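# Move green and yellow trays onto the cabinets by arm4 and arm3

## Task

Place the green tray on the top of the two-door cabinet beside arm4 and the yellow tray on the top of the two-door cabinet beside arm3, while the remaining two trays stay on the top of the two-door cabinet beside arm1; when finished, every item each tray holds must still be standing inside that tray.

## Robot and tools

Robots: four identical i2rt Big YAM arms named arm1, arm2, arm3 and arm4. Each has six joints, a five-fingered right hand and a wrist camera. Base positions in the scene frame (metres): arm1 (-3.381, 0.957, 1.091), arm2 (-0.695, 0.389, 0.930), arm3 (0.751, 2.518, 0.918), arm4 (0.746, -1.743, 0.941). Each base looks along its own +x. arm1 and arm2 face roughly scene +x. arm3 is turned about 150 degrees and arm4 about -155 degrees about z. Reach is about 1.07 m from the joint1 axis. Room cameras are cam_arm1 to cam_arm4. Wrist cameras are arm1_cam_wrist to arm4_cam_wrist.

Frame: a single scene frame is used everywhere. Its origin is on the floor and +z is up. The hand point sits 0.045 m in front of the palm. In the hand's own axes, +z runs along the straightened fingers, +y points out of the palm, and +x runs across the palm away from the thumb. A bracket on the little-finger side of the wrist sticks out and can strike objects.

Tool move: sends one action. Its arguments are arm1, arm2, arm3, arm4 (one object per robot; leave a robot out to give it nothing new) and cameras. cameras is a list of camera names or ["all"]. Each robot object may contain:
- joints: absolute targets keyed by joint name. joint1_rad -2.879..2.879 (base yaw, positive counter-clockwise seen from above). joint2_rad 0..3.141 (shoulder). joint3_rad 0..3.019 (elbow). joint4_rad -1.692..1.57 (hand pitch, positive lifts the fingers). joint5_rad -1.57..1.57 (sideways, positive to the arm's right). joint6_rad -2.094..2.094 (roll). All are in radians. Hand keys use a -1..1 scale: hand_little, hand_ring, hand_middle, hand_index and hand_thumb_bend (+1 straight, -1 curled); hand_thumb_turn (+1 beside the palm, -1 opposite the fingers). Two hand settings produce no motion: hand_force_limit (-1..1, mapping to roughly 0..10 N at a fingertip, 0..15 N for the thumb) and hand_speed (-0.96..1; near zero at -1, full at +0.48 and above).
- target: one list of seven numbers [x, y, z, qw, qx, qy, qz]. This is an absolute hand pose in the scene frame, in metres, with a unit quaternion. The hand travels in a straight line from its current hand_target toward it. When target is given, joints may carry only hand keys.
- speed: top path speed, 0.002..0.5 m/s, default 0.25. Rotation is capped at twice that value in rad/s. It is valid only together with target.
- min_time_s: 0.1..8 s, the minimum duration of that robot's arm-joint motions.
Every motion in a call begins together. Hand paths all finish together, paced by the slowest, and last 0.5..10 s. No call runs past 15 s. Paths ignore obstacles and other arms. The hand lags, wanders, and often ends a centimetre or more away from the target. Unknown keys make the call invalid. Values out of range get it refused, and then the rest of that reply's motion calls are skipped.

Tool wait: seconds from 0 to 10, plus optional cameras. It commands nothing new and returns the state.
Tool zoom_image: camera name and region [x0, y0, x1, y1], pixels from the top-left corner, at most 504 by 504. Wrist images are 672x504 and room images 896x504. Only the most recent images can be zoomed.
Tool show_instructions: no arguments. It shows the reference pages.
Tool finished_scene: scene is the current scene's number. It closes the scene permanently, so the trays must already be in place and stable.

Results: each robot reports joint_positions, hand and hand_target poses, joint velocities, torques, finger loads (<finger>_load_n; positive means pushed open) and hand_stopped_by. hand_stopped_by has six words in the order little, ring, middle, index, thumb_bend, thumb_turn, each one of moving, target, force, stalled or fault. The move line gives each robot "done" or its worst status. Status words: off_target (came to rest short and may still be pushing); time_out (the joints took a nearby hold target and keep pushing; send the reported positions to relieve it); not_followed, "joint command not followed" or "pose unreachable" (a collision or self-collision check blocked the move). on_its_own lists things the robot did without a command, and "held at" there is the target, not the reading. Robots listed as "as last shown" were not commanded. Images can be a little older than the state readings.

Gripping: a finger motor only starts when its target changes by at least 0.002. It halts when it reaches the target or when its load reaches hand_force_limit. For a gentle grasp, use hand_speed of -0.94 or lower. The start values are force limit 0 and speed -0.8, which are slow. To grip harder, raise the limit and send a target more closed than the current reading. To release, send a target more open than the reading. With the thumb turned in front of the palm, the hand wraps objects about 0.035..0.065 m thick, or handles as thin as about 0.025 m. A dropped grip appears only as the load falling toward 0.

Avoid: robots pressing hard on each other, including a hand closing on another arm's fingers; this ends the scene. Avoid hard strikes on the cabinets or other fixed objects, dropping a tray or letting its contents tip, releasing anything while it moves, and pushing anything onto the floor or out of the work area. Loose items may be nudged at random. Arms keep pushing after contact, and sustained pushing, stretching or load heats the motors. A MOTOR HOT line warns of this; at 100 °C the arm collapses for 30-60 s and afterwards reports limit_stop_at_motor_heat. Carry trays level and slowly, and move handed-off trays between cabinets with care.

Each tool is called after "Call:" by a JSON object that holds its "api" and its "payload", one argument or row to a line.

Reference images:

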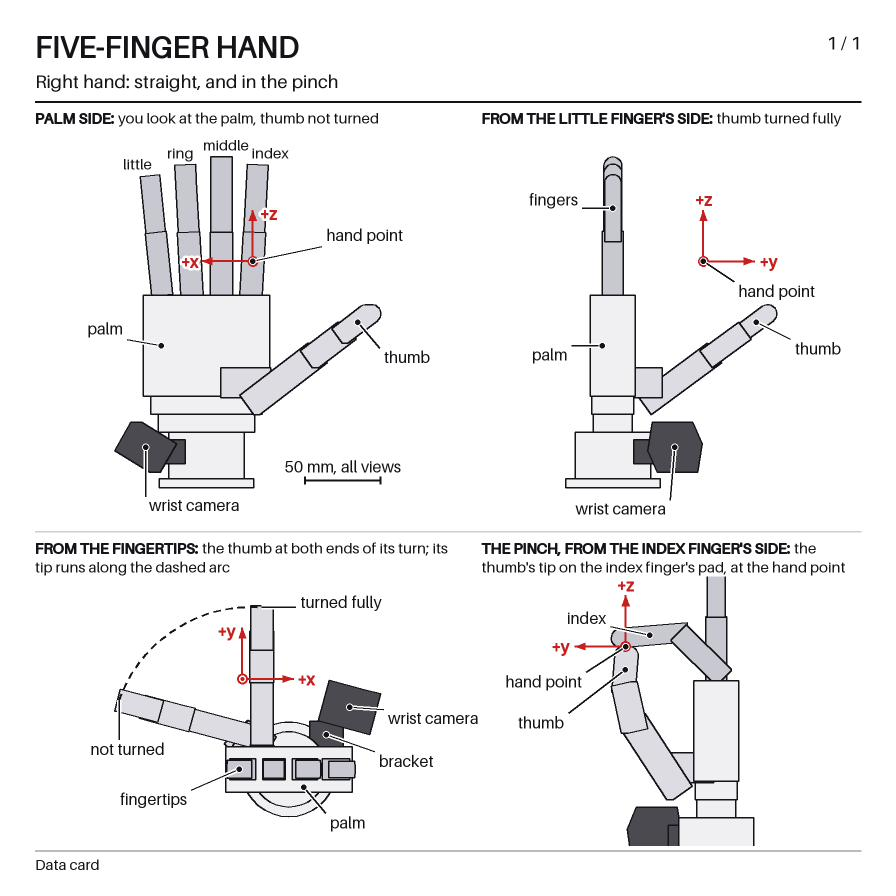

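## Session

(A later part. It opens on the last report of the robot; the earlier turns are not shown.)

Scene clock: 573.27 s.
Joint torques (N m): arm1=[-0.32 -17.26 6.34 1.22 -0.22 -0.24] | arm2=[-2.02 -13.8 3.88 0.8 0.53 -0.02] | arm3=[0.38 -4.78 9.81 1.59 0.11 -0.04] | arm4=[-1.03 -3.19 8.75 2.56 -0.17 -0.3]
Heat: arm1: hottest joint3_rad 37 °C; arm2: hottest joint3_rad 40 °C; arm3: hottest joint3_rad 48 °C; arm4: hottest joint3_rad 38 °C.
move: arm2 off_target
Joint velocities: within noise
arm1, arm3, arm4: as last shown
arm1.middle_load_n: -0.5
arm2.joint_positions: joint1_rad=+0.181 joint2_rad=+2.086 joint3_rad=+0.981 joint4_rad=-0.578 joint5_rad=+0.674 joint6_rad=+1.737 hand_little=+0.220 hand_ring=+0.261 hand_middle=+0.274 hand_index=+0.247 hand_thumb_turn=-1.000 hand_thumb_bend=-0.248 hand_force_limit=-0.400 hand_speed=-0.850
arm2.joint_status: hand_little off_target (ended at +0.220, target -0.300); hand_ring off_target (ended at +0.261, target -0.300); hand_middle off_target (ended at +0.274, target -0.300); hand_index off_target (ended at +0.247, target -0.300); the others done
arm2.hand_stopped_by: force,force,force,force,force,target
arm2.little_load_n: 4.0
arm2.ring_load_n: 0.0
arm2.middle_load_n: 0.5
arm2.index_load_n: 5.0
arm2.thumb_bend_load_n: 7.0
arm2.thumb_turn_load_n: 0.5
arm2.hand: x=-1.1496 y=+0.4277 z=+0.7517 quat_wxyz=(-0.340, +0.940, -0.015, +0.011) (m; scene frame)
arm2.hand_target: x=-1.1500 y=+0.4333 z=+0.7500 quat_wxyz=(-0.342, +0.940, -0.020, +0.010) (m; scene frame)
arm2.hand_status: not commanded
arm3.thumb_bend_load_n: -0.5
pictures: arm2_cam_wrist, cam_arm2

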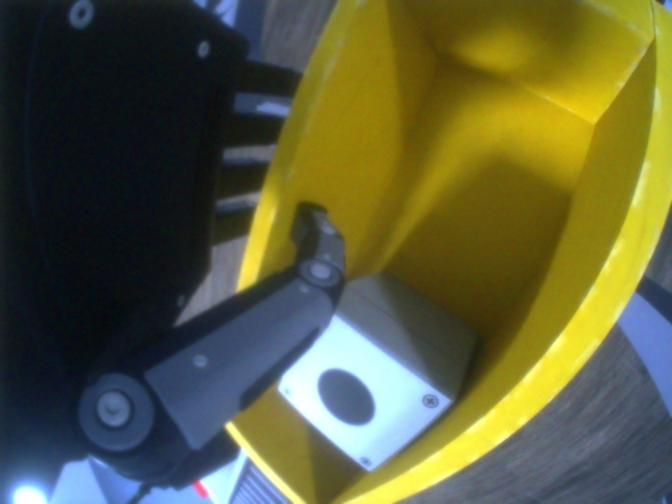

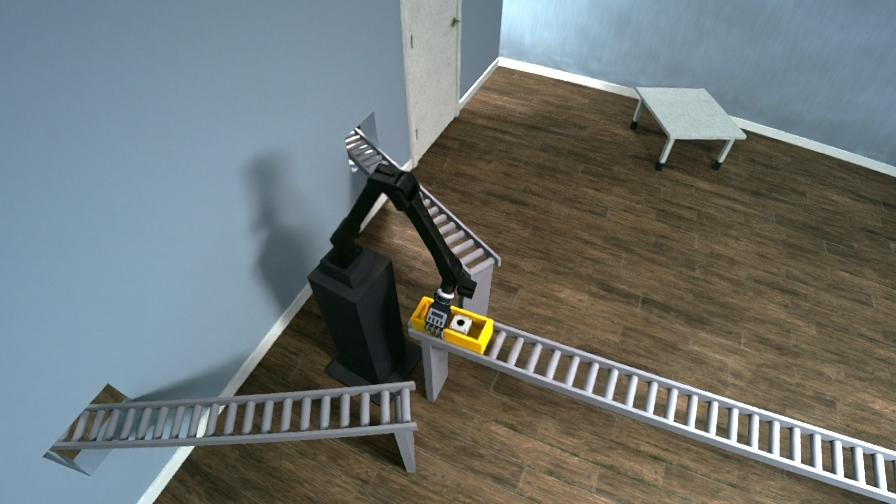

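Call:
{"api": "move", "payload": {
  "arm2": {"joints": {"hand_little": -0.42, "hand_ring": -0.42, "hand_middle": -0.42, "hand_index": -0.42, "hand_thumb_bend": -0.7, "hand_force_limit": 0.2, "hand_speed": -0.9}},
  "cameras": ["arm2_cam_wrist"]
}}

Scene clock: 575.27 s.
Joint torques (N m): arm1=[-0.32 -17.32 6.38 1.22 -0.22 -0.24] | arm2=[-2.84 -13.22 4.04 0.66 0.37 0.05] | arm3=[0.44 -4.89 9.83 1.59 0.11 -0.04] | arm4=[-1.44 -3.55 8.68 2.47 -0.19 -0.28]
Heat: arm1: hottest joint3_rad 37 °C; arm2: hottest joint3_rad 40 °C; arm3: hottest joint3_rad 48 °C; arm4: hottest joint3_rad 38 °C.
move: arm2 off_target
Joint velocities: within noise
arm1.joint_positions: joint1_rad=+1.553 joint2_rad=+1.892 joint3_rad=+1.094 joint4_rad=+0.041 joint5_rad=-0.016 joint6_rad=-0.005 hand_little=+0.450 hand_ring=+0.450 hand_middle=+0.450 hand_index=+0.450 hand_thumb_turn=-1.000 hand_thumb_bend=+0.250 hand_force_limit=+0.200 hand_speed=-0.700
arm1.joint_status: not commanded
arm1.hand_stopped_by: target,target,target,target,target,target
arm1.little_load_n: 0.0
arm1.ring_load_n: 0.0
arm1.middle_load_n: 0.0
arm1.index_load_n: 0.0
arm1.thumb_bend_load_n: 0.0
arm1.thumb_turn_load_n: 0.0
arm1.hand: x=-3.3675 y=+0.3311 z=+1.0558 quat_wxyz=(-0.002, +0.008, +0.919, -0.394) (m; scene frame)
arm1.hand_target: x=-3.3724 y=+0.3377 z=+1.0501 quat_wxyz=(-0.006, +0.003, +0.924, -0.383) (m; scene frame)
arm1.hand_status: not commanded
arm2.joint_positions: joint1_rad=+0.181 joint2_rad=+2.086 joint3_rad=+0.981 joint4_rad=-0.576 joint5_rad=+0.677 joint6_rad=+1.730 hand_little=+0.166 hand_ring=+0.208 hand_middle=+0.241 hand_index=+0.239 hand_thumb_turn=-1.000 hand_thumb_bend=-0.247 hand_force_limit=+0.200 hand_speed=-0.900
arm2.joint_status: hand_little off_target (ended at +0.166, target -0.420); hand_ring off_target (ended at +0.208, target -0.420); hand_middle off_target (ended at +0.241, target -0.420); hand_index off_target (ended at +0.239, target -0.420); hand_thumb_bend off_target (ended at -0.247, target -0.700); the others done
arm2.hand_stopped_by: force,force,force,force,force,target
arm2.little_load_n: 5.5
arm2.ring_load_n: 6.0
arm2.middle_load_n: 2.0
arm2.index_load_n: 0.0
arm2.thumb_bend_load_n: 7.5
arm2.thumb_turn_load_n: 1.5
arm2.hand: x=-1.1497 y=+0.4280 z=+0.7518 quat_wxyz=(-0.342, +0.940, -0.012, +0.011) (m; scene frame)
arm2.hand_target: x=-1.1504 y=+0.4331 z=+0.7499 quat_wxyz=(-0.341, +0.940, -0.020, +0.009) (m; scene frame)
arm2.hand_status: not commanded
arm3.joint_positions: joint1_rad=-0.620 joint2_rad=+0.962 joint3_rad=+1.046 joint4_rad=-1.162 joint5_rad=-0.003 joint6_rad=-1.243 hand_little=+1.000 hand_ring=+1.000 hand_middle=+1.000 hand_index=+1.000 hand_thumb_turn=+1.000 hand_thumb_bend=+1.000 hand_force_limit=+0.000 hand_speed=-0.800
arm3.joint_status: not commanded
arm3.hand_stopped_by: target,target,target,target,target,target
arm3.little_load_n: 0.0
arm3.ring_load_n: 0.0
arm3.middle_load_n: 0.0
arm3.index_load_n: 0.0
arm3.thumb_bend_load_n: 0.0
arm3.thumb_turn_load_n: 0.0
arm3.hand: x=+1.0658 y=+2.4322 z=+1.1733 quat_wxyz=(-0.034, +0.945, -0.213, +0.247) (m; scene frame)
arm3.hand_target: x=+1.0720 y=+2.4306 z=+1.1706 quat_wxyz=(-0.032, +0.945, -0.207, +0.251) (m; scene frame)
arm3.hand_status: not commanded
arm4.joint_positions: joint1_rad=-0.150 joint2_rad=+0.963 joint3_rad=+1.058 joint4_rad=-1.162 joint5_rad=+0.005 joint6_rad=-1.237 hand_little=+1.000 hand_ring=+1.000 hand_middle=+1.000 hand_index=+1.000 hand_thumb_turn=+1.000 hand_thumb_bend=+1.000 hand_force_limit=+0.000 hand_speed=-0.800
arm4.joint_status: not commanded
arm4.hand_stopped_by: target,target,target,target,target,target
arm4.little_load_n: 0.0
arm4.ring_load_n: 0.0
arm4.middle_load_n: 0.0
arm4.index_load_n: 0.0
arm4.thumb_bend_load_n: 0.0
arm4.thumb_turn_load_n: 0.0
arm4.hand: x=+0.9923 y=-1.9648 z=+1.1989 quat_wxyz=(+0.032, +0.868, -0.430, +0.248) (m; scene frame)
arm4.hand_target: x=+0.9956 y=-1.9671 z=+1.1905 quat_wxyz=(+0.032, +0.872, -0.422, +0.246) (m; scene frame)
arm4.hand_status: not commanded
pictures: arm2_cam_wrist

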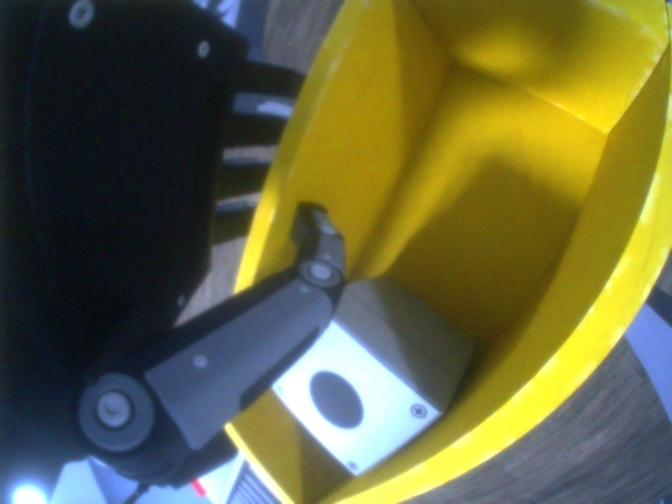

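Call:
{"api": "move", "payload": {
  "arm2": {"joints": {"hand_little": -0.45, "hand_ring": -0.45, "hand_middle": -0.5, "hand_index": -0.5, "hand_thumb_bend": -0.8, "hand_force_limit": 0.3, "hand_speed": -0.88}},
  "cameras": ["arm2_cam_wrist", "cam_arm2"]
}}

Call:
{"api": "zoom_image", "payload": {
  "camera": "cam_arm2",
  "region": [390, 250, 510, 370]
}}

Scene clock: 577.27 s.
Joint torques (N m): arm1=[-0.32 -17.2 6.39 1.22 -0.23 -0.23] | arm2=[-2.61 -14.15 3.99 0.64 0.32 0.09] | arm3=[0.5 -4.78 9.84 1.58 0.11 -0.03] | arm4=[-1.32 -3.19 8.8 2.66 -0.12 -0.3]
Heat: arm1: hottest joint3_rad 37 °C; arm2: hottest joint3_rad 40 °C; arm3: hottest joint3_rad 48 °C; arm4: hottest joint3_rad 38 °C.
move: arm2 off_target
Joint velocities: within noise
arm1, arm3, arm4: as last shown
arm1.middle_load_n: -0.5
arm2.joint_positions: joint1_rad=+0.179 joint2_rad=+2.086 joint3_rad=+0.981 joint4_rad=-0.578 joint5_rad=+0.680 joint6_rad=+1.739 hand_little=+0.157 hand_ring=+0.199 hand_middle=+0.211 hand_index=+0.198 hand_thumb_turn=-1.000 hand_thumb_bend=-0.248 hand_force_limit=+0.300 hand_speed=-0.880
arm2.joint_status: hand_little off_target (ended at +0.157, target -0.450); hand_ring off_target (ended at +0.199, target -0.450); hand_middle off_target (ended at +0.211, target -0.500); hand_index off_target (ended at +0.198, target -0.500); hand_thumb_bend off_target (ended at -0.248, target -0.800); the others done
arm2.hand_stopped_by: force,force,force,force,force,target
arm2.little_load_n: 2.0
arm2.ring_load_n: 0.0
arm2.middle_load_n: 5.5
arm2.index_load_n: 7.0
arm2.thumb_bend_load_n: 7.5
arm2.thumb_turn_load_n: 1.5
arm2.hand: x=-1.1498 y=+0.4295 z=+0.7522 quat_wxyz=(-0.343, +0.939, -0.016, +0.011) (m; scene frame)
arm2.hand_target: x=-1.1505 y=+0.4340 z=+0.7502 quat_wxyz=(-0.342, +0.939, -0.025, +0.008) (m; scene frame)
arm2.hand_status: not commanded
arm3.thumb_bend_load_n: -0.5
arm4.index_load_n: 0.5
pictures: arm2_cam_wrist, cam_arm2

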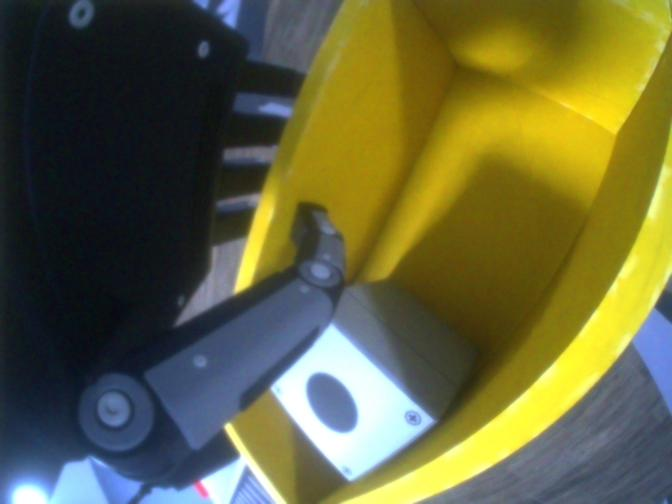

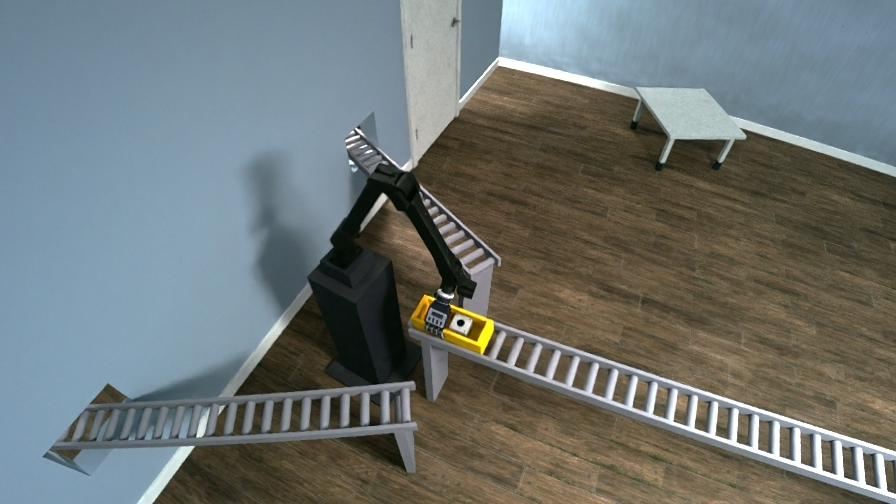

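Scaled by 4.200 from the camera's 896x504 image, which has a finer 1280x720 frame.

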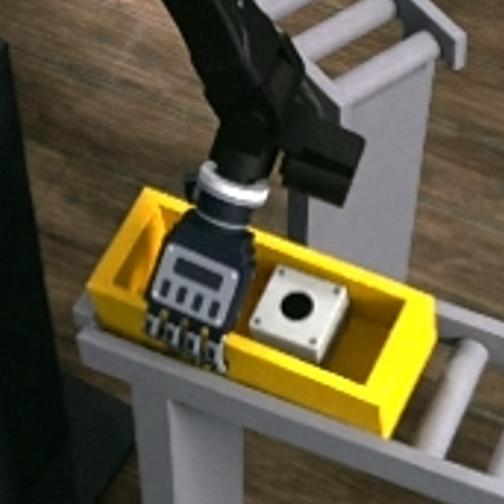

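Call:
{"api": "move", "payload": {
  "arm2": {"joints": {"hand_little": -0.5, "hand_ring": -0.5, "hand_middle": -0.55, "hand_index": -0.55, "hand_thumb_bend": -0.9, "hand_force_limit": 0.6, "hand_speed": -0.88}}
}}

Scene clock: 578.93 s.
Joint torques (N m): arm1=[-0.38 -17.38 6.37 1.2 -0.23 -0.23] | arm2=[-1.9 -13.86 4.18 0.59 0.39 0.1] | arm3=[0.44 -4.84 9.84 1.58 0.11 -0.04] | arm4=[-1.2 -3.43 8.69 2.4 -0.14 -0.29]
Heat: arm1: hottest joint3_rad 37 °C; arm2: hottest joint3_rad 39 °C; arm3: hottest joint3_rad 48 °C; arm4: hottest joint3_rad 38 °C.
move: arm2 off_target
Joint velocities: within noise
arm1, arm3, arm4: as last shown
arm1.middle_load_n: 0.0
arm2.joint_positions: joint1_rad=+0.179 joint2_rad=+2.087 joint3_rad=+0.979 joint4_rad=-0.569 joint5_rad=+0.677 joint6_rad=+1.728 hand_little=+0.104 hand_ring=+0.147 hand_middle=+0.191 hand_index=+0.190 hand_thumb_turn=-1.000 hand_thumb_bend=-0.298 hand_force_limit=+0.600 hand_speed=-0.880
arm2.joint_status: hand_little off_target (ended at +0.104, target -0.500); hand_ring off_target (ended at +0.147, target -0.500); hand_middle off_target (ended at +0.191, target -0.550); hand_index off_target (ended at +0.190, target -0.550); hand_thumb_bend off_target (ended at -0.298, target -0.900); the others done
arm2.hand_stopped_by: force,force,force,force,force,target
arm2.little_load_n: 5.0
arm2.ring_load_n: 3.5
arm2.middle_load_n: 0.0
arm2.index_load_n: 0.0
arm2.thumb_bend_load_n: 9.0
arm2.thumb_turn_load_n: 1.5
arm2.hand: x=-1.1501 y=+0.4286 z=+0.7509 quat_wxyz=(-0.341, +0.940, -0.012, +0.010) (m; scene frame)
arm2.hand_target: x=-1.1518 y=+0.4334 z=+0.7503 quat_wxyz=(-0.341, +0.940, -0.022, +0.007) (m; scene frame)
arm2.hand_status: not commanded
arm3.little_load_n: 0.5
arm3.thumb_bend_load_n: 0.0
arm4.index_load_n: 0.0
pictures: none

Call:
{"api": "move", "payload": {
  "arm2": {"target": [-1.151, 0.431, 0.83, 0.3419, -0.9394, 0.0246, -0.009], "speed": 0.05},
  "cameras": ["arm2_cam_wrist", "cam_arm2"]
}}

Call:
{"api": "zoom_image", "payload": {
  "camera": "cam_arm2",
  "region": [390, 230, 510, 370]
}}

Scene clock: 582.53 s.
Joint torques (N m): arm1=[-0.32 -17.26 6.37 1.25 -0.22 -0.24] | arm2=[-1.96 -17.26 5.98 -0.43 0.44 0.17] | arm3=[0.38 -4.84 9.83 1.58 0.11 -0.03] | arm4=[-1.08 -3.25 8.65 2.44 -0.15 -0.28]
Heat: arm1: hottest joint3_rad 37 °C; arm2: hottest joint3_rad 39 °C; arm3: hottest joint3_rad 49 °C; arm4: hottest joint3_rad 38 °C.
move: arm2 off_target
Joint velocities: within noise
arm1, arm3, arm4: as last shown
arm2.joint_positions: joint1_rad=+0.179 joint2_rad=+1.945 joint3_rad=+0.967 joint4_rad=-0.745 joint5_rad=+0.676 joint6_rad=+1.734 hand_little=+0.103 hand_ring=+0.147 hand_middle=+0.191 hand_index=+0.191 hand_thumb_turn=-1.000 hand_thumb_bend=-0.298 hand_force_limit=+0.600 hand_speed=-0.880
arm2.joint_status: not commanded
arm2.hand_stopped_by: force,force,force,force,force,target
arm2.little_load_n: 0.5
arm2.ring_load_n: 4.0
arm2.middle_load_n: 0.0
arm2.index_load_n: 6.0
arm2.thumb_bend_load_n: 10.0
arm2.thumb_turn_load_n: 3.0
arm2.hand: x=-1.1371 y=+0.4290 z=+0.8078 quat_wxyz=(-0.343, +0.939, -0.008, +0.030) (m; scene frame)
arm2.hand_target: x=-1.1508 y=+0.4311 z=+0.8288 quat_wxyz=(-0.342, +0.939, -0.024, +0.010) (m; scene frame)
arm2.hand_status: off_target (0.026 m and 3.1 deg from the pose sent, 0.079 m and 1.4 deg at the start)
arm3.little_load_n: 0.0
arm3.index_load_n: -0.5
pictures: arm2_cam_wrist, cam_arm2

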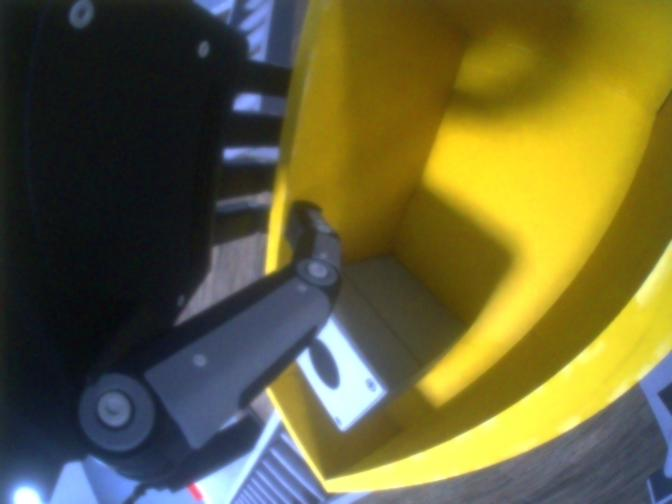

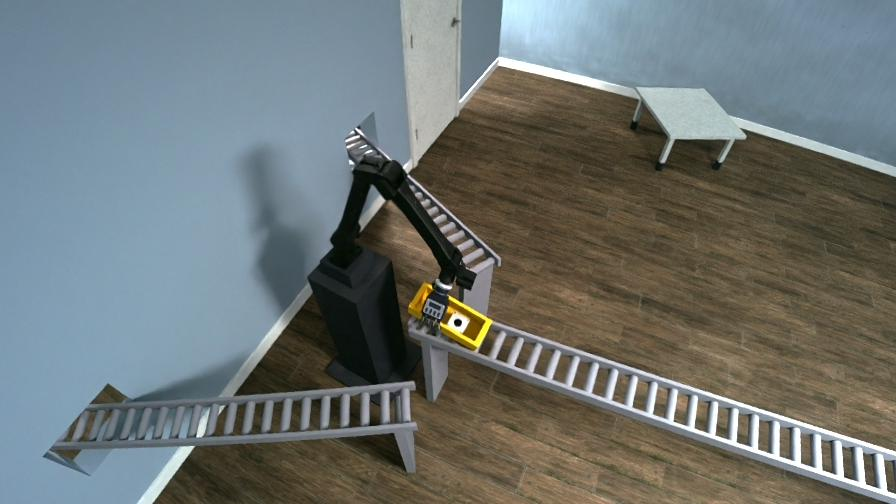

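Scaled by 3.600 from the camera's 896x504 image, which has a finer 1280x720 frame.

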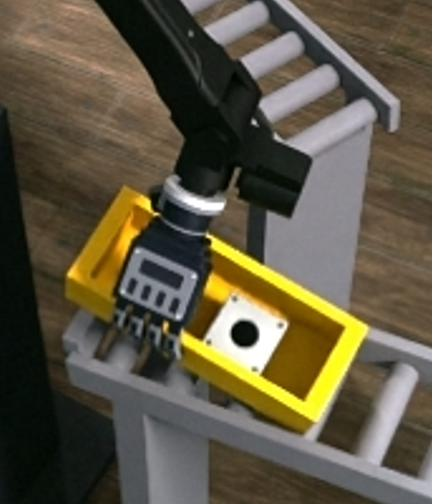

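Call:
{"api": "move", "payload": {
  "arm2": {"target": [-1.151, 0.433, 0.745, 0.3419, -0.9394, 0.0246, -0.009], "speed": 0.05},
  "cameras": ["cam_arm2"]
}}

Call:
{"api": "zoom_image", "payload": {
  "camera": "cam_arm2",
  "region": [390, 230, 510, 370]
}}

Scene clock: 590.40 s.
Joint torques (N m): arm1=[-0.38 -17.32 6.38 1.21 -0.22 -0.24] | arm2=[-2.78 -12.92 4.74 0.73 0.34 0.02] | arm3=[0.44 -4.78 9.83 1.59 0.11 -0.04] | arm4=[-1.44 -3.08 8.58 2.54 -0.15 -0.27]
Heat: arm1: hottest joint3_rad 37 °C; arm2: hottest joint3_rad 39 °C; arm3: hottest joint3_rad 49 °C; arm4: hottest joint3_rad 38 °C.
move: arm2 done
Joint velocities: within noise
arm1, arm3, arm4: as last shown
arm2.joint_positions: joint1_rad=+0.179 joint2_rad=+2.090 joint3_rad=+0.973 joint4_rad=-0.564 joint5_rad=+0.680 joint6_rad=+1.751 hand_little=+0.104 hand_ring=+0.147 hand_middle=+0.191 hand_index=+0.190 hand_thumb_turn=-1.000 hand_thumb_bend=-0.299 hand_force_limit=+0.600 hand_speed=-0.880
arm2.joint_status: not commanded
arm2.hand_stopped_by: force,force,force,force,force,target
arm2.little_load_n: 10.0
arm2.ring_load_n: 0.5
arm2.middle_load_n: 0.0
arm2.index_load_n: 1.0
arm2.thumb_bend_load_n: 8.0
arm2.thumb_turn_load_n: 1.0
arm2.hand: x=-1.1481 y=+0.4301 z=+0.7493 quat_wxyz=(-0.343, +0.939, -0.022, +0.008) (m; scene frame)
arm2.hand_target: x=-1.1514 y=+0.4330 z=+0.7459 quat_wxyz=(-0.342, +0.939, -0.028, +0.007) (m; scene frame)
arm2.hand_status: done (0.006 m and 0.3 deg from the pose sent, 0.064 m and 3.1 deg at the start)
arm3.index_load_n: 0.0
pictures: cam_arm2

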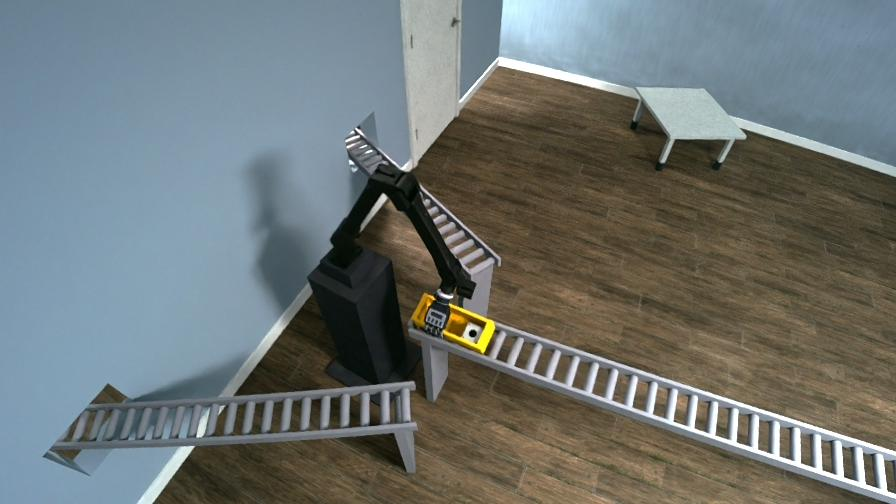

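Scaled by 3.600 from the camera's 896x504 image, which has a finer 1280x720 frame.

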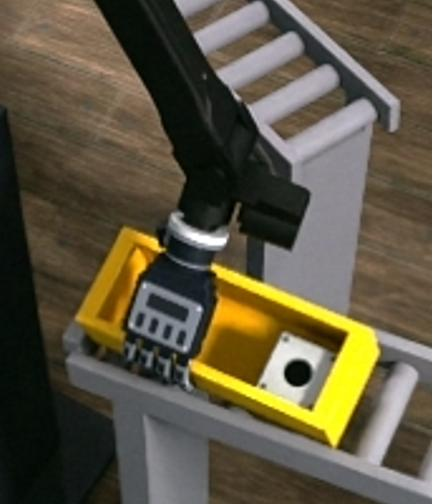

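Call:
{"api": "move", "payload": {
  "arm2": {"joints": {"hand_little": 0.55, "hand_ring": 0.55, "hand_middle": 0.55, "hand_index": 0.55, "hand_thumb_bend": 0.25, "hand_speed": -0.6}},
  "cameras": ["arm2_cam_wrist", "cam_arm2"]
}}

Scene clock: 593.40 s.
Joint torques (N m): arm1=[-0.32 -17.32 6.34 1.22 -0.22 -0.24] | arm2=[-2.55 -13.45 4.74 0.55 0.38 0.06] | arm3=[0.38 -4.78 9.84 1.58 0.11 -0.04] | arm4=[-1.61 -3.19 8.73 2.56 -0.18 -0.27]
Heat: arm1: hottest joint3_rad 37 °C; arm2: hottest joint3_rad 39 °C; arm3: hottest joint3_rad 49 °C; arm4: hottest joint3_rad 38 °C.
move: arm2 done
Joint velocities: within noise
arm1, arm3, arm4: as last shown
arm2.joint_positions: joint1_rad=+0.181 joint2_rad=+2.092 joint3_rad=+0.973 joint4_rad=-0.570 joint5_rad=+0.679 joint6_rad=+1.754 hand_little=+0.550 hand_ring=+0.550 hand_middle=+0.550 hand_index=+0.550 hand_thumb_turn=-1.000 hand_thumb_bend=+0.250 hand_force_limit=+0.600 hand_speed=-0.600
arm2.joint_status: all done
arm2.hand_stopped_by: target,target,target,target,target,target
arm2.little_load_n: 0.0
arm2.ring_load_n: 0.0
arm2.middle_load_n: 0.0
arm2.index_load_n: 0.0
arm2.thumb_bend_load_n: 0.0
arm2.thumb_turn_load_n: 0.0
arm2.hand: x=-1.1462 y=+0.4294 z=+0.7485 quat_wxyz=(-0.343, +0.939, -0.022, +0.011) (m; scene frame)
arm2.hand_target: x=-1.1501 y=+0.4332 z=+0.7460 quat_wxyz=(-0.343, +0.939, -0.028, +0.009) (m; scene frame)
arm2.hand_status: not commanded
pictures: arm2_cam_wrist, cam_arm2

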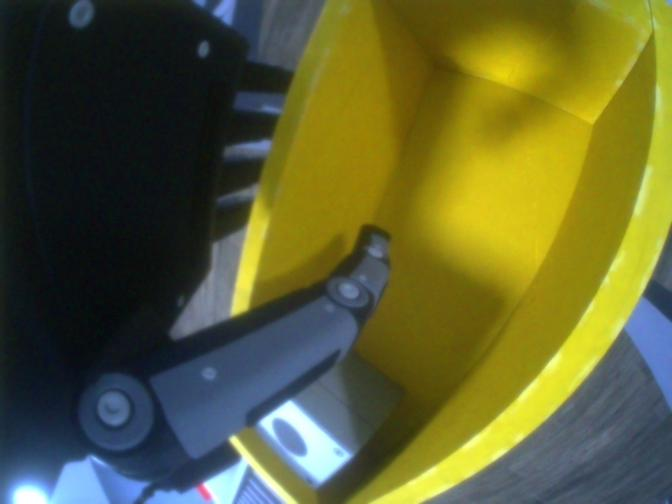

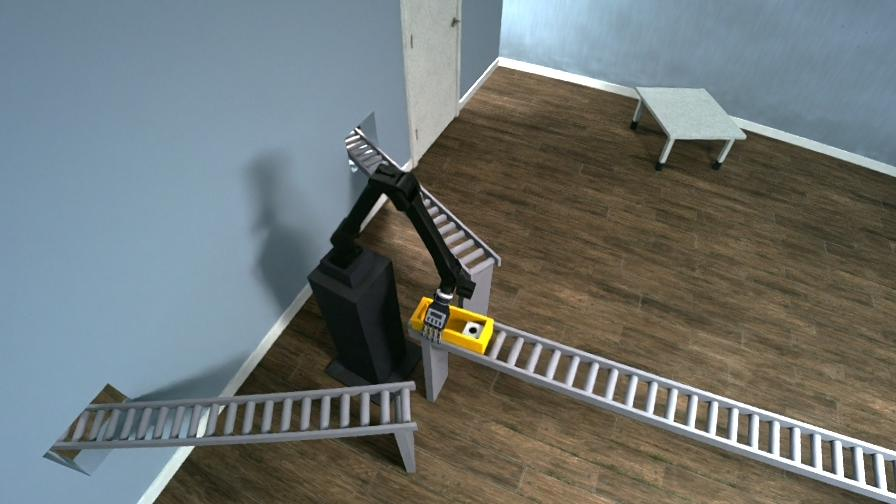

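Call:
{"api": "move", "payload": {
  "arm2": {"target": [-1.210, 0.437, 0.745, 0.3419, -0.9394, 0.0246, -0.009], "speed": 0.06},
  "cameras": ["arm2_cam_wrist", "cam_arm2"]
}}

Call:
{"api": "zoom_image", "payload": {
  "camera": "cam_arm2",
  "region": [390, 230, 510, 370]
}}

Scene clock: 596.33 s.
Joint torques (N m): arm1=[-0.38 -17.32 6.37 1.2 -0.23 -0.24] | arm2=[-2.26 -14.51 7.15 -0.16 0.39 -0.06] | arm3=[0.5 -4.84 9.83 1.58 0.11 -0.04] | arm4=[-1.03 -3.43 8.8 2.52 -0.15 -0.31]
Heat: arm1: hottest joint3_rad 37 °C; arm2: hottest joint3_rad 39 °C; arm3: hottest joint3_rad 49 °C; arm4: hottest joint3_rad 38 °C.
move: arm2 off_target
Joint velocities: within noise
arm1, arm3, arm4: as last shown
arm2.joint_positions: joint1_rad=+0.167 joint2_rad=+2.167 joint3_rad=+1.139 joint4_rad=-0.642 joint5_rad=+0.679 joint6_rad=+1.734 hand_little=+0.550 hand_ring=+0.550 hand_middle=+0.550 hand_index=+0.550 hand_thumb_turn=-1.000 hand_thumb_bend=+0.250 hand_force_limit=+0.600 hand_speed=-0.600
arm2.joint_status: not commanded
arm2.hand_stopped_by: target,target,target,target,target,target
arm2.little_load_n: -0.5
arm2.ring_load_n: -0.5
arm2.middle_load_n: 0.0
arm2.index_load_n: 0.0
arm2.thumb_bend_load_n: 0.0
arm2.thumb_turn_load_n: 0.0
arm2.hand: x=-1.2009 y=+0.4306 z=+0.7452 quat_wxyz=(-0.342, +0.939, -0.022, +0.008) (m; scene frame)
arm2.hand_target: x=-1.2078 y=+0.4363 z=+0.7439 quat_wxyz=(-0.342, +0.939, -0.023, +0.012) (m; scene frame)
arm2.hand_status: off_target (0.011 m and 0.3 deg from the pose sent, 0.064 m and 0.4 deg at the start)
pictures: arm2_cam_wrist, cam_arm2

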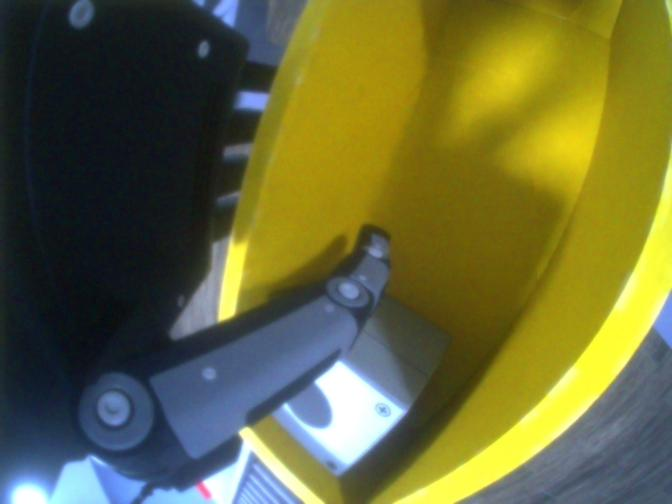

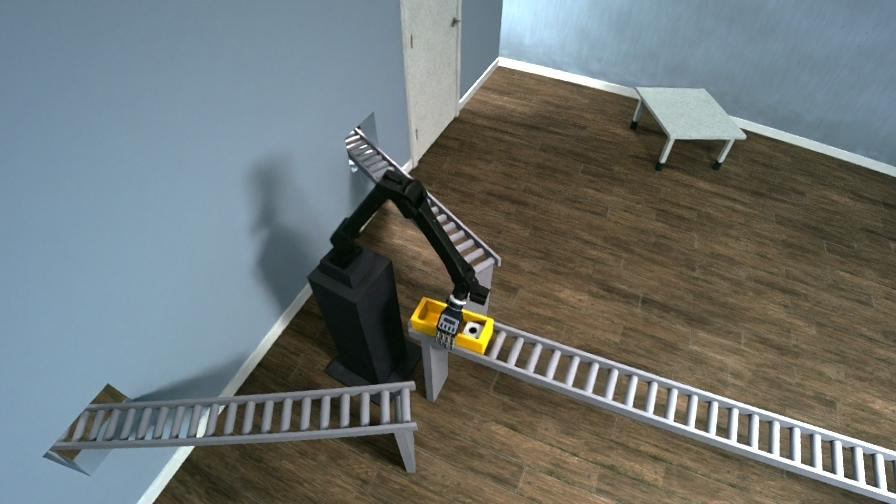

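Scaled by 3.600 from the camera's 896x504 image, which has a finer 1280x720 frame.

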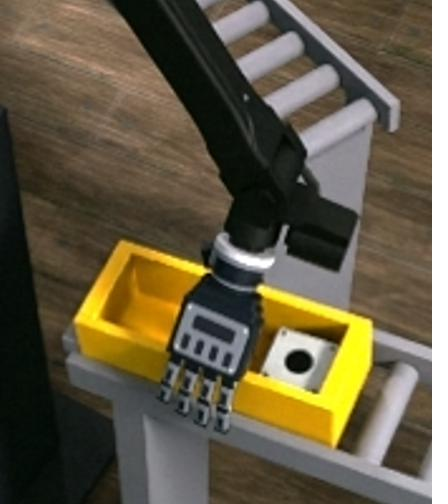

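Call:
{"api": "move", "payload": {
  "arm2": {"joints": {"hand_thumb_bend": -0.5, "hand_force_limit": -0.5, "hand_speed": -0.9}}
}}

Call:
{"api": "move", "payload": {
  "arm2": {"joints": {"hand_little": -0.3, "hand_ring": -0.3, "hand_middle": -0.3, "hand_index": -0.3, "hand_force_limit": -0.2, "hand_speed": -0.85}}
}}

Call:
{"api": "move", "payload": {
  "arm2": {"joints": {"hand_little": -0.4, "hand_ring": -0.4, "hand_middle": -0.4, "hand_index": -0.4, "hand_thumb_bend": -0.8, "hand_force_limit": 0.7, "hand_speed": -0.88}},
  "cameras": ["arm2_cam_wrist", "cam_arm2"]
}}

Scene clock: 602.33 s.
Joint torques (N m): arm1=[-0.44 -17.26 6.34 1.22 -0.22 -0.24] | arm2=[-2.67 -14.92 7.08 -0.03 0.56 0] | arm3=[0.5 -4.84 9.84 1.59 0.12 -0.03] | arm4=[-1.61 -3.43 8.69 2.52 -0.14 -0.28]
Heat: arm1: hottest joint3_rad 37 °C; arm2: hottest joint3_rad 39 °C; arm3: hottest joint3_rad 49 °C; arm4: hottest joint3_rad 38 °C.
move: arm2 off_target
Joint velocities: within noise
arm1, arm3, arm4: as last shown
arm1.little_load_n: -0.5
arm2.joint_positions: joint1_rad=+0.167 joint2_rad=+2.173 joint3_rad=+1.139 joint4_rad=-0.638 joint5_rad=+0.674 joint6_rad=+1.719 hand_little=+0.550 hand_ring=+0.550 hand_middle=+0.550 hand_index=+0.550 hand_thumb_turn=-1.000 hand_thumb_bend=-0.285 hand_force_limit=-0.500 hand_speed=-0.900
arm2.joint_status: hand_thumb_bend off_target (ended at -0.285, target -0.500); the others done
arm2.hand_stopped_by: target,target,target,target,force,target
arm2.little_load_n: 0.0
arm2.ring_load_n: 0.0
arm2.middle_load_n: 0.0
arm2.index_load_n: 0.0
arm2.thumb_bend_load_n: 3.5
arm2.thumb_turn_load_n: 0.0
arm2.hand: x=-1.1992 y=+0.4295 z=+0.7417 quat_wxyz=(-0.340, +0.940, -0.015, +0.011) (m; scene frame)
arm2.hand_target: x=-1.2082 y=+0.4358 z=+0.7434 quat_wxyz=(-0.341, +0.940, -0.019, +0.012) (m; scene frame)
arm2.hand_status: not commanded
pictures: none

Scene clock: 604.60 s.
Joint torques (N m): arm1=[-0.38 -17.32 6.35 1.21 -0.22 -0.24] | arm2=[-2.84 -15.27 6.95 -0.21 0.43 0.06] | arm3=[0.44 -4.72 9.81 1.59 0.12 -0.04] | arm4=[-1.26 -3.31 8.61 2.48 -0.17 -0.28]
Heat: arm1: hottest joint3_rad 37 °C; arm2: hottest joint3_rad 39 °C; arm3: hottest joint3_rad 49 °C; arm4: hottest joint3_rad 38 °C.
move: arm2 off_target
Joint velocities: within noise
arm1.joint_positions: joint1_rad=+1.553 joint2_rad=+1.892 joint3_rad=+1.094 joint4_rad=+0.041 joint5_rad=-0.016 joint6_rad=-0.005 hand_little=+0.450 hand_ring=+0.450 hand_middle=+0.450 hand_index=+0.450 hand_thumb_turn=-1.000 hand_thumb_bend=+0.250 hand_force_limit=+0.200 hand_speed=-0.700
arm1.joint_status: not commanded
arm1.hand_stopped_by: target,target,target,target,target,target
arm1.little_load_n: 0.0
arm1.ring_load_n: 0.0
arm1.middle_load_n: 0.0
arm1.index_load_n: 0.0
arm1.thumb_bend_load_n: 0.0
arm1.thumb_turn_load_n: 0.0
arm1.hand: x=-3.3675 y=+0.3311 z=+1.0558 quat_wxyz=(-0.002, +0.008, +0.919, -0.394) (m; scene frame)
arm1.hand_target: x=-3.3724 y=+0.3377 z=+1.0501 quat_wxyz=(-0.006, +0.003, +0.924, -0.383) (m; scene frame)
arm1.hand_status: not commanded
arm2.joint_positions: joint1_rad=+0.167 joint2_rad=+2.173 joint3_rad=+1.140 joint4_rad=-0.641 joint5_rad=+0.677 joint6_rad=+1.714 hand_little=+0.232 hand_ring=+0.262 hand_middle=+0.441 hand_index=+0.261 hand_thumb_turn=-1.000 hand_thumb_bend=-0.284 hand_force_limit=-0.200 hand_speed=-0.850
arm2.joint_status: hand_little off_target (ended at +0.232, target -0.300); hand_ring off_target (ended at +0.262, target -0.300); hand_middle off_target (ended at +0.441, target -0.300); hand_index off_target (ended at +0.261, target -0.300); the others done
arm2.hand_stopped_by: force,force,force,force,force,target
arm2.little_load_n: 3.5
arm2.ring_load_n: 4.0
arm2.middle_load_n: 1.0
arm2.index_load_n: 3.0
arm2.thumb_bend_load_n: 7.5
arm2.thumb_turn_load_n: 0.5
arm2.hand: x=-1.1991 y=+0.4299 z=+0.7421 quat_wxyz=(-0.341, +0.940, -0.012, +0.013) (m; scene frame)
arm2.hand_target: x=-1.2076 y=+0.4359 z=+0.7436 quat_wxyz=(-0.341, +0.940, -0.018, +0.013) (m; scene frame)
arm2.hand_status: not commanded
arm3.joint_positions: joint1_rad=-0.620 joint2_rad=+0.962 joint3_rad=+1.046 joint4_rad=-1.162 joint5_rad=-0.003 joint6_rad=-1.243 hand_little=+1.000 hand_ring=+1.000 hand_middle=+1.000 hand_index=+1.000 hand_thumb_turn=+1.000 hand_thumb_bend=+1.000 hand_force_limit=+0.000 hand_speed=-0.800
arm3.joint_status: not commanded
arm3.hand_stopped_by: target,target,target,target,target,target
arm3.little_load_n: 0.5
arm3.ring_load_n: 0.0
arm3.middle_load_n: 0.0
arm3.index_load_n: 0.0
arm3.thumb_bend_load_n: 0.0
arm3.thumb_turn_load_n: 0.0
arm3.hand: x=+1.0658 y=+2.4322 z=+1.1733 quat_wxyz=(-0.034, +0.945, -0.213, +0.247) (m; scene frame)
arm3.hand_target: x=+1.0720 y=+2.4306 z=+1.1706 quat_wxyz=(-0.032, +0.945, -0.207, +0.251) (m; scene frame)
arm3.hand_status: not commanded
arm4.joint_positions: joint1_rad=-0.150 joint2_rad=+0.963 joint3_rad=+1.058 joint4_rad=-1.162 joint5_rad=+0.005 joint6_rad=-1.237 hand_little=+1.000 hand_ring=+1.000 hand_middle=+1.000 hand_index=+1.000 hand_thumb_turn=+1.000 hand_thumb_bend=+1.000 hand_force_limit=+0.000 hand_speed=-0.800
arm4.joint_status: not commanded
arm4.hand_stopped_by: target,target,target,target,target,target
arm4.little_load_n: 0.0
arm4.ring_load_n: 0.0
arm4.middle_load_n: 0.0
arm4.index_load_n: 0.0
arm4.thumb_bend_load_n: 0.0
arm4.thumb_turn_load_n: 0.0
arm4.hand: x=+0.9923 y=-1.9648 z=+1.1989 quat_wxyz=(+0.032, +0.868, -0.430, +0.248) (m; scene frame)
arm4.hand_target: x=+0.9956 y=-1.9671 z=+1.1905 quat_wxyz=(+0.032, +0.872, -0.422, +0.246) (m; scene frame)
arm4.hand_status: not commanded
pictures: none

Scene clock: 606.03 s.
Joint torques (N m): arm1=[-0.44 -17.32 6.37 1.22 -0.23 -0.24] | arm2=[-2.32 -15.44 6.95 -0.2 0.12 0.05] | arm3=[0.5 -4.78 9.84 1.58 0.11 -0.04] | arm4=[-1.32 -3.37 8.66 2.37 -0.17 -0.28]
Heat: arm1: hottest joint3_rad 37 °C; arm2: hottest joint3_rad 39 °C; arm3: hottest joint3_rad 49 °C; arm4: hottest joint3_rad 38 °C.
move: arm2 off_target
Joint velocities: within noise
arm1, arm3, arm4: as last shown
arm2.joint_positions: joint1_rad=+0.166 joint2_rad=+2.173 joint3_rad=+1.140 joint4_rad=-0.641 joint5_rad=+0.686 joint6_rad=+1.720 hand_little=+0.146 hand_ring=+0.177 hand_middle=+0.190 hand_index=+0.188 hand_thumb_turn=-1.000 hand_thumb_bend=-0.303 hand_force_limit=+0.700 hand_speed=-0.880
arm2.joint_status: hand_little off_target (ended at +0.146, target -0.400); hand_ring off_target (ended at +0.177, target -0.400); hand_middle off_target (ended at +0.190, target -0.400); hand_index off_target (ended at +0.188, target -0.400); hand_thumb_bend off_target (ended at -0.303, target -0.800); the others done
arm2.hand_stopped_by: force,force,force,force,force,target
arm2.little_load_n: 6.0
arm2.ring_load_n: 6.5
arm2.middle_load_n: 10.5
arm2.index_load_n: 5.5
arm2.thumb_bend_load_n: 17.5
arm2.thumb_turn_load_n: 2.5
arm2.hand: x=-1.1996 y=+0.4325 z=+0.7430 quat_wxyz=(-0.345, +0.938, -0.016, +0.011) (m; scene frame)
arm2.hand_target: x=-1.2082 y=+0.4366 z=+0.7440 quat_wxyz=(-0.342, +0.939, -0.022, +0.012) (m; scene frame)
arm2.hand_status: not commanded
arm3.little_load_n: 0.0
arm4.index_load_n: -0.5
pictures: arm2_cam_wrist, cam_arm2

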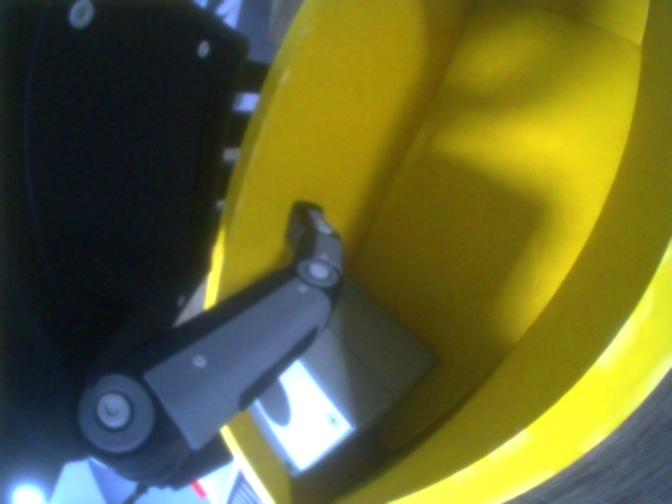

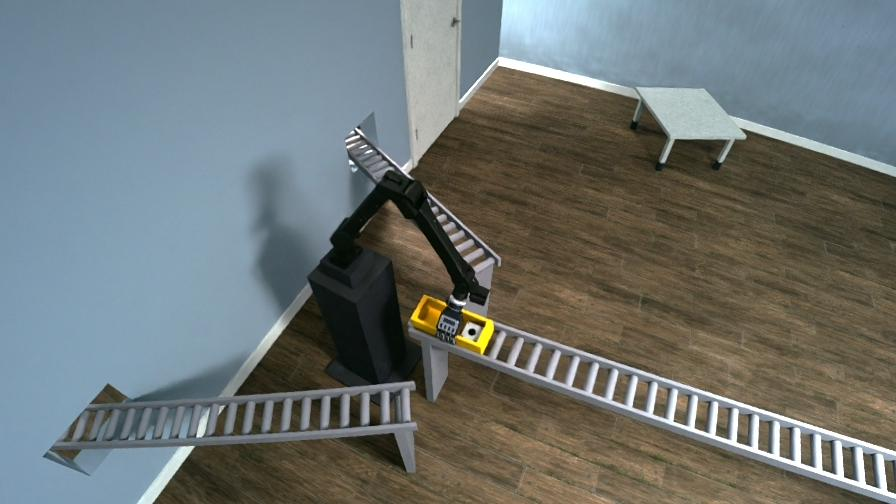

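Call:
{"api": "move", "payload": {
  "arm2": {"target": [-1.206, 0.434, 0.84, 0.3419, -0.9394, 0.0246, -0.009], "speed": 0.06},
  "cameras": ["arm2_cam_wrist", "cam_arm2"]
}}

Call:
{"api": "zoom_image", "payload": {
  "camera": "cam_arm2",
  "region": [390, 230, 510, 370]
}}

Scene clock: 611.20 s.
Joint torques (N m): arm1=[-0.44 -17.26 6.35 1.22 -0.23 -0.23] | arm2=[-2.14 -18.32 7.17 -0.24 0.35 0.07] | arm3=[0.38 -4.78 9.83 1.59 0.11 -0.04] | arm4=[-1.32 -3.37 8.72 2.58 -0.16 -0.24]
Heat: arm1: hottest joint3_rad 37 °C; arm2: hottest joint3_rad 39 °C; arm3: hottest joint3_rad 49 °C; arm4: hottest joint3_rad 38 °C.
move: arm2 off_target
Joint velocities: within noise
arm1, arm3, arm4: as last shown
arm2.joint_positions: joint1_rad=+0.166 joint2_rad=+2.023 joint3_rad=+1.136 joint4_rad=-0.834 joint5_rad=+0.679 joint6_rad=+1.713 hand_little=+0.146 hand_ring=+0.177 hand_middle=+0.190 hand_index=+0.188 hand_thumb_turn=-1.000 hand_thumb_bend=-0.302 hand_force_limit=+0.700 hand_speed=-0.880
arm2.joint_status: not commanded
arm2.hand_stopped_by: force,force,force,force,force,target
arm2.little_load_n: 2.0
arm2.ring_load_n: 4.0
arm2.middle_load_n: 8.5
arm2.index_load_n: 6.0
arm2.thumb_bend_load_n: 21.5
arm2.thumb_turn_load_n: 4.0
arm2.hand: x=-1.1883 y=+0.4309 z=+0.8113 quat_wxyz=(-0.344, +0.938, -0.004, +0.035) (m; scene frame)
arm2.hand_target: x=-1.2054 y=+0.4336 z=+0.8380 quat_wxyz=(-0.341, +0.940, -0.020, +0.011) (m; scene frame)
arm2.hand_status: off_target (0.034 m and 3.8 deg from the pose sent, 0.097 m and 1.2 deg at the start)
arm4.index_load_n: 0.0
arm4.thumb_bend_load_n: 0.5
pictures: arm2_cam_wrist, cam_arm2

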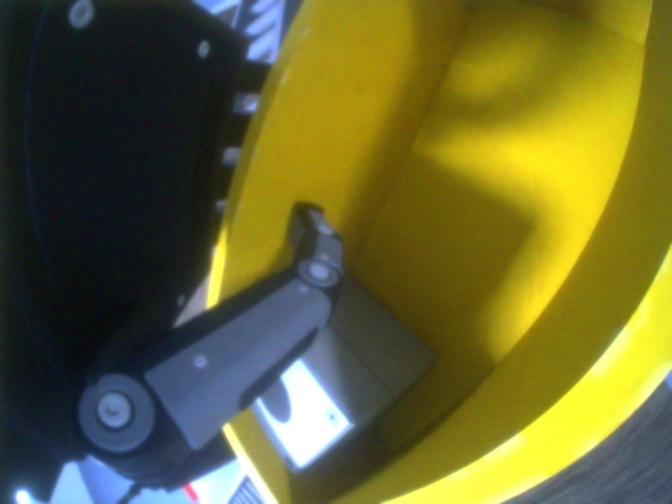

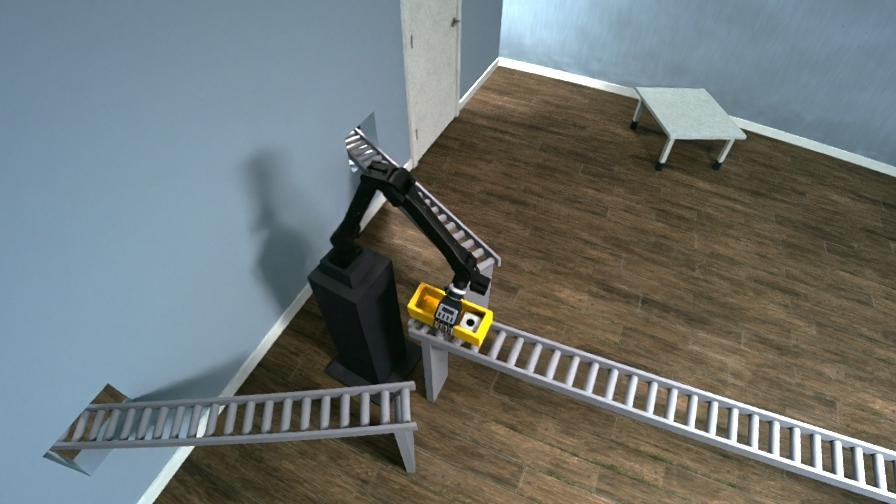

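Scaled by 3.600 from the camera's 896x504 image, which has a finer 1280x720 frame.

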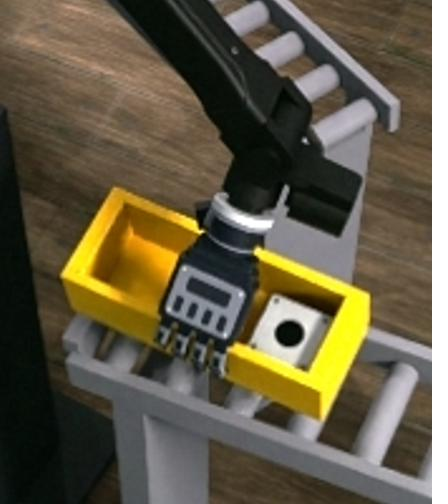

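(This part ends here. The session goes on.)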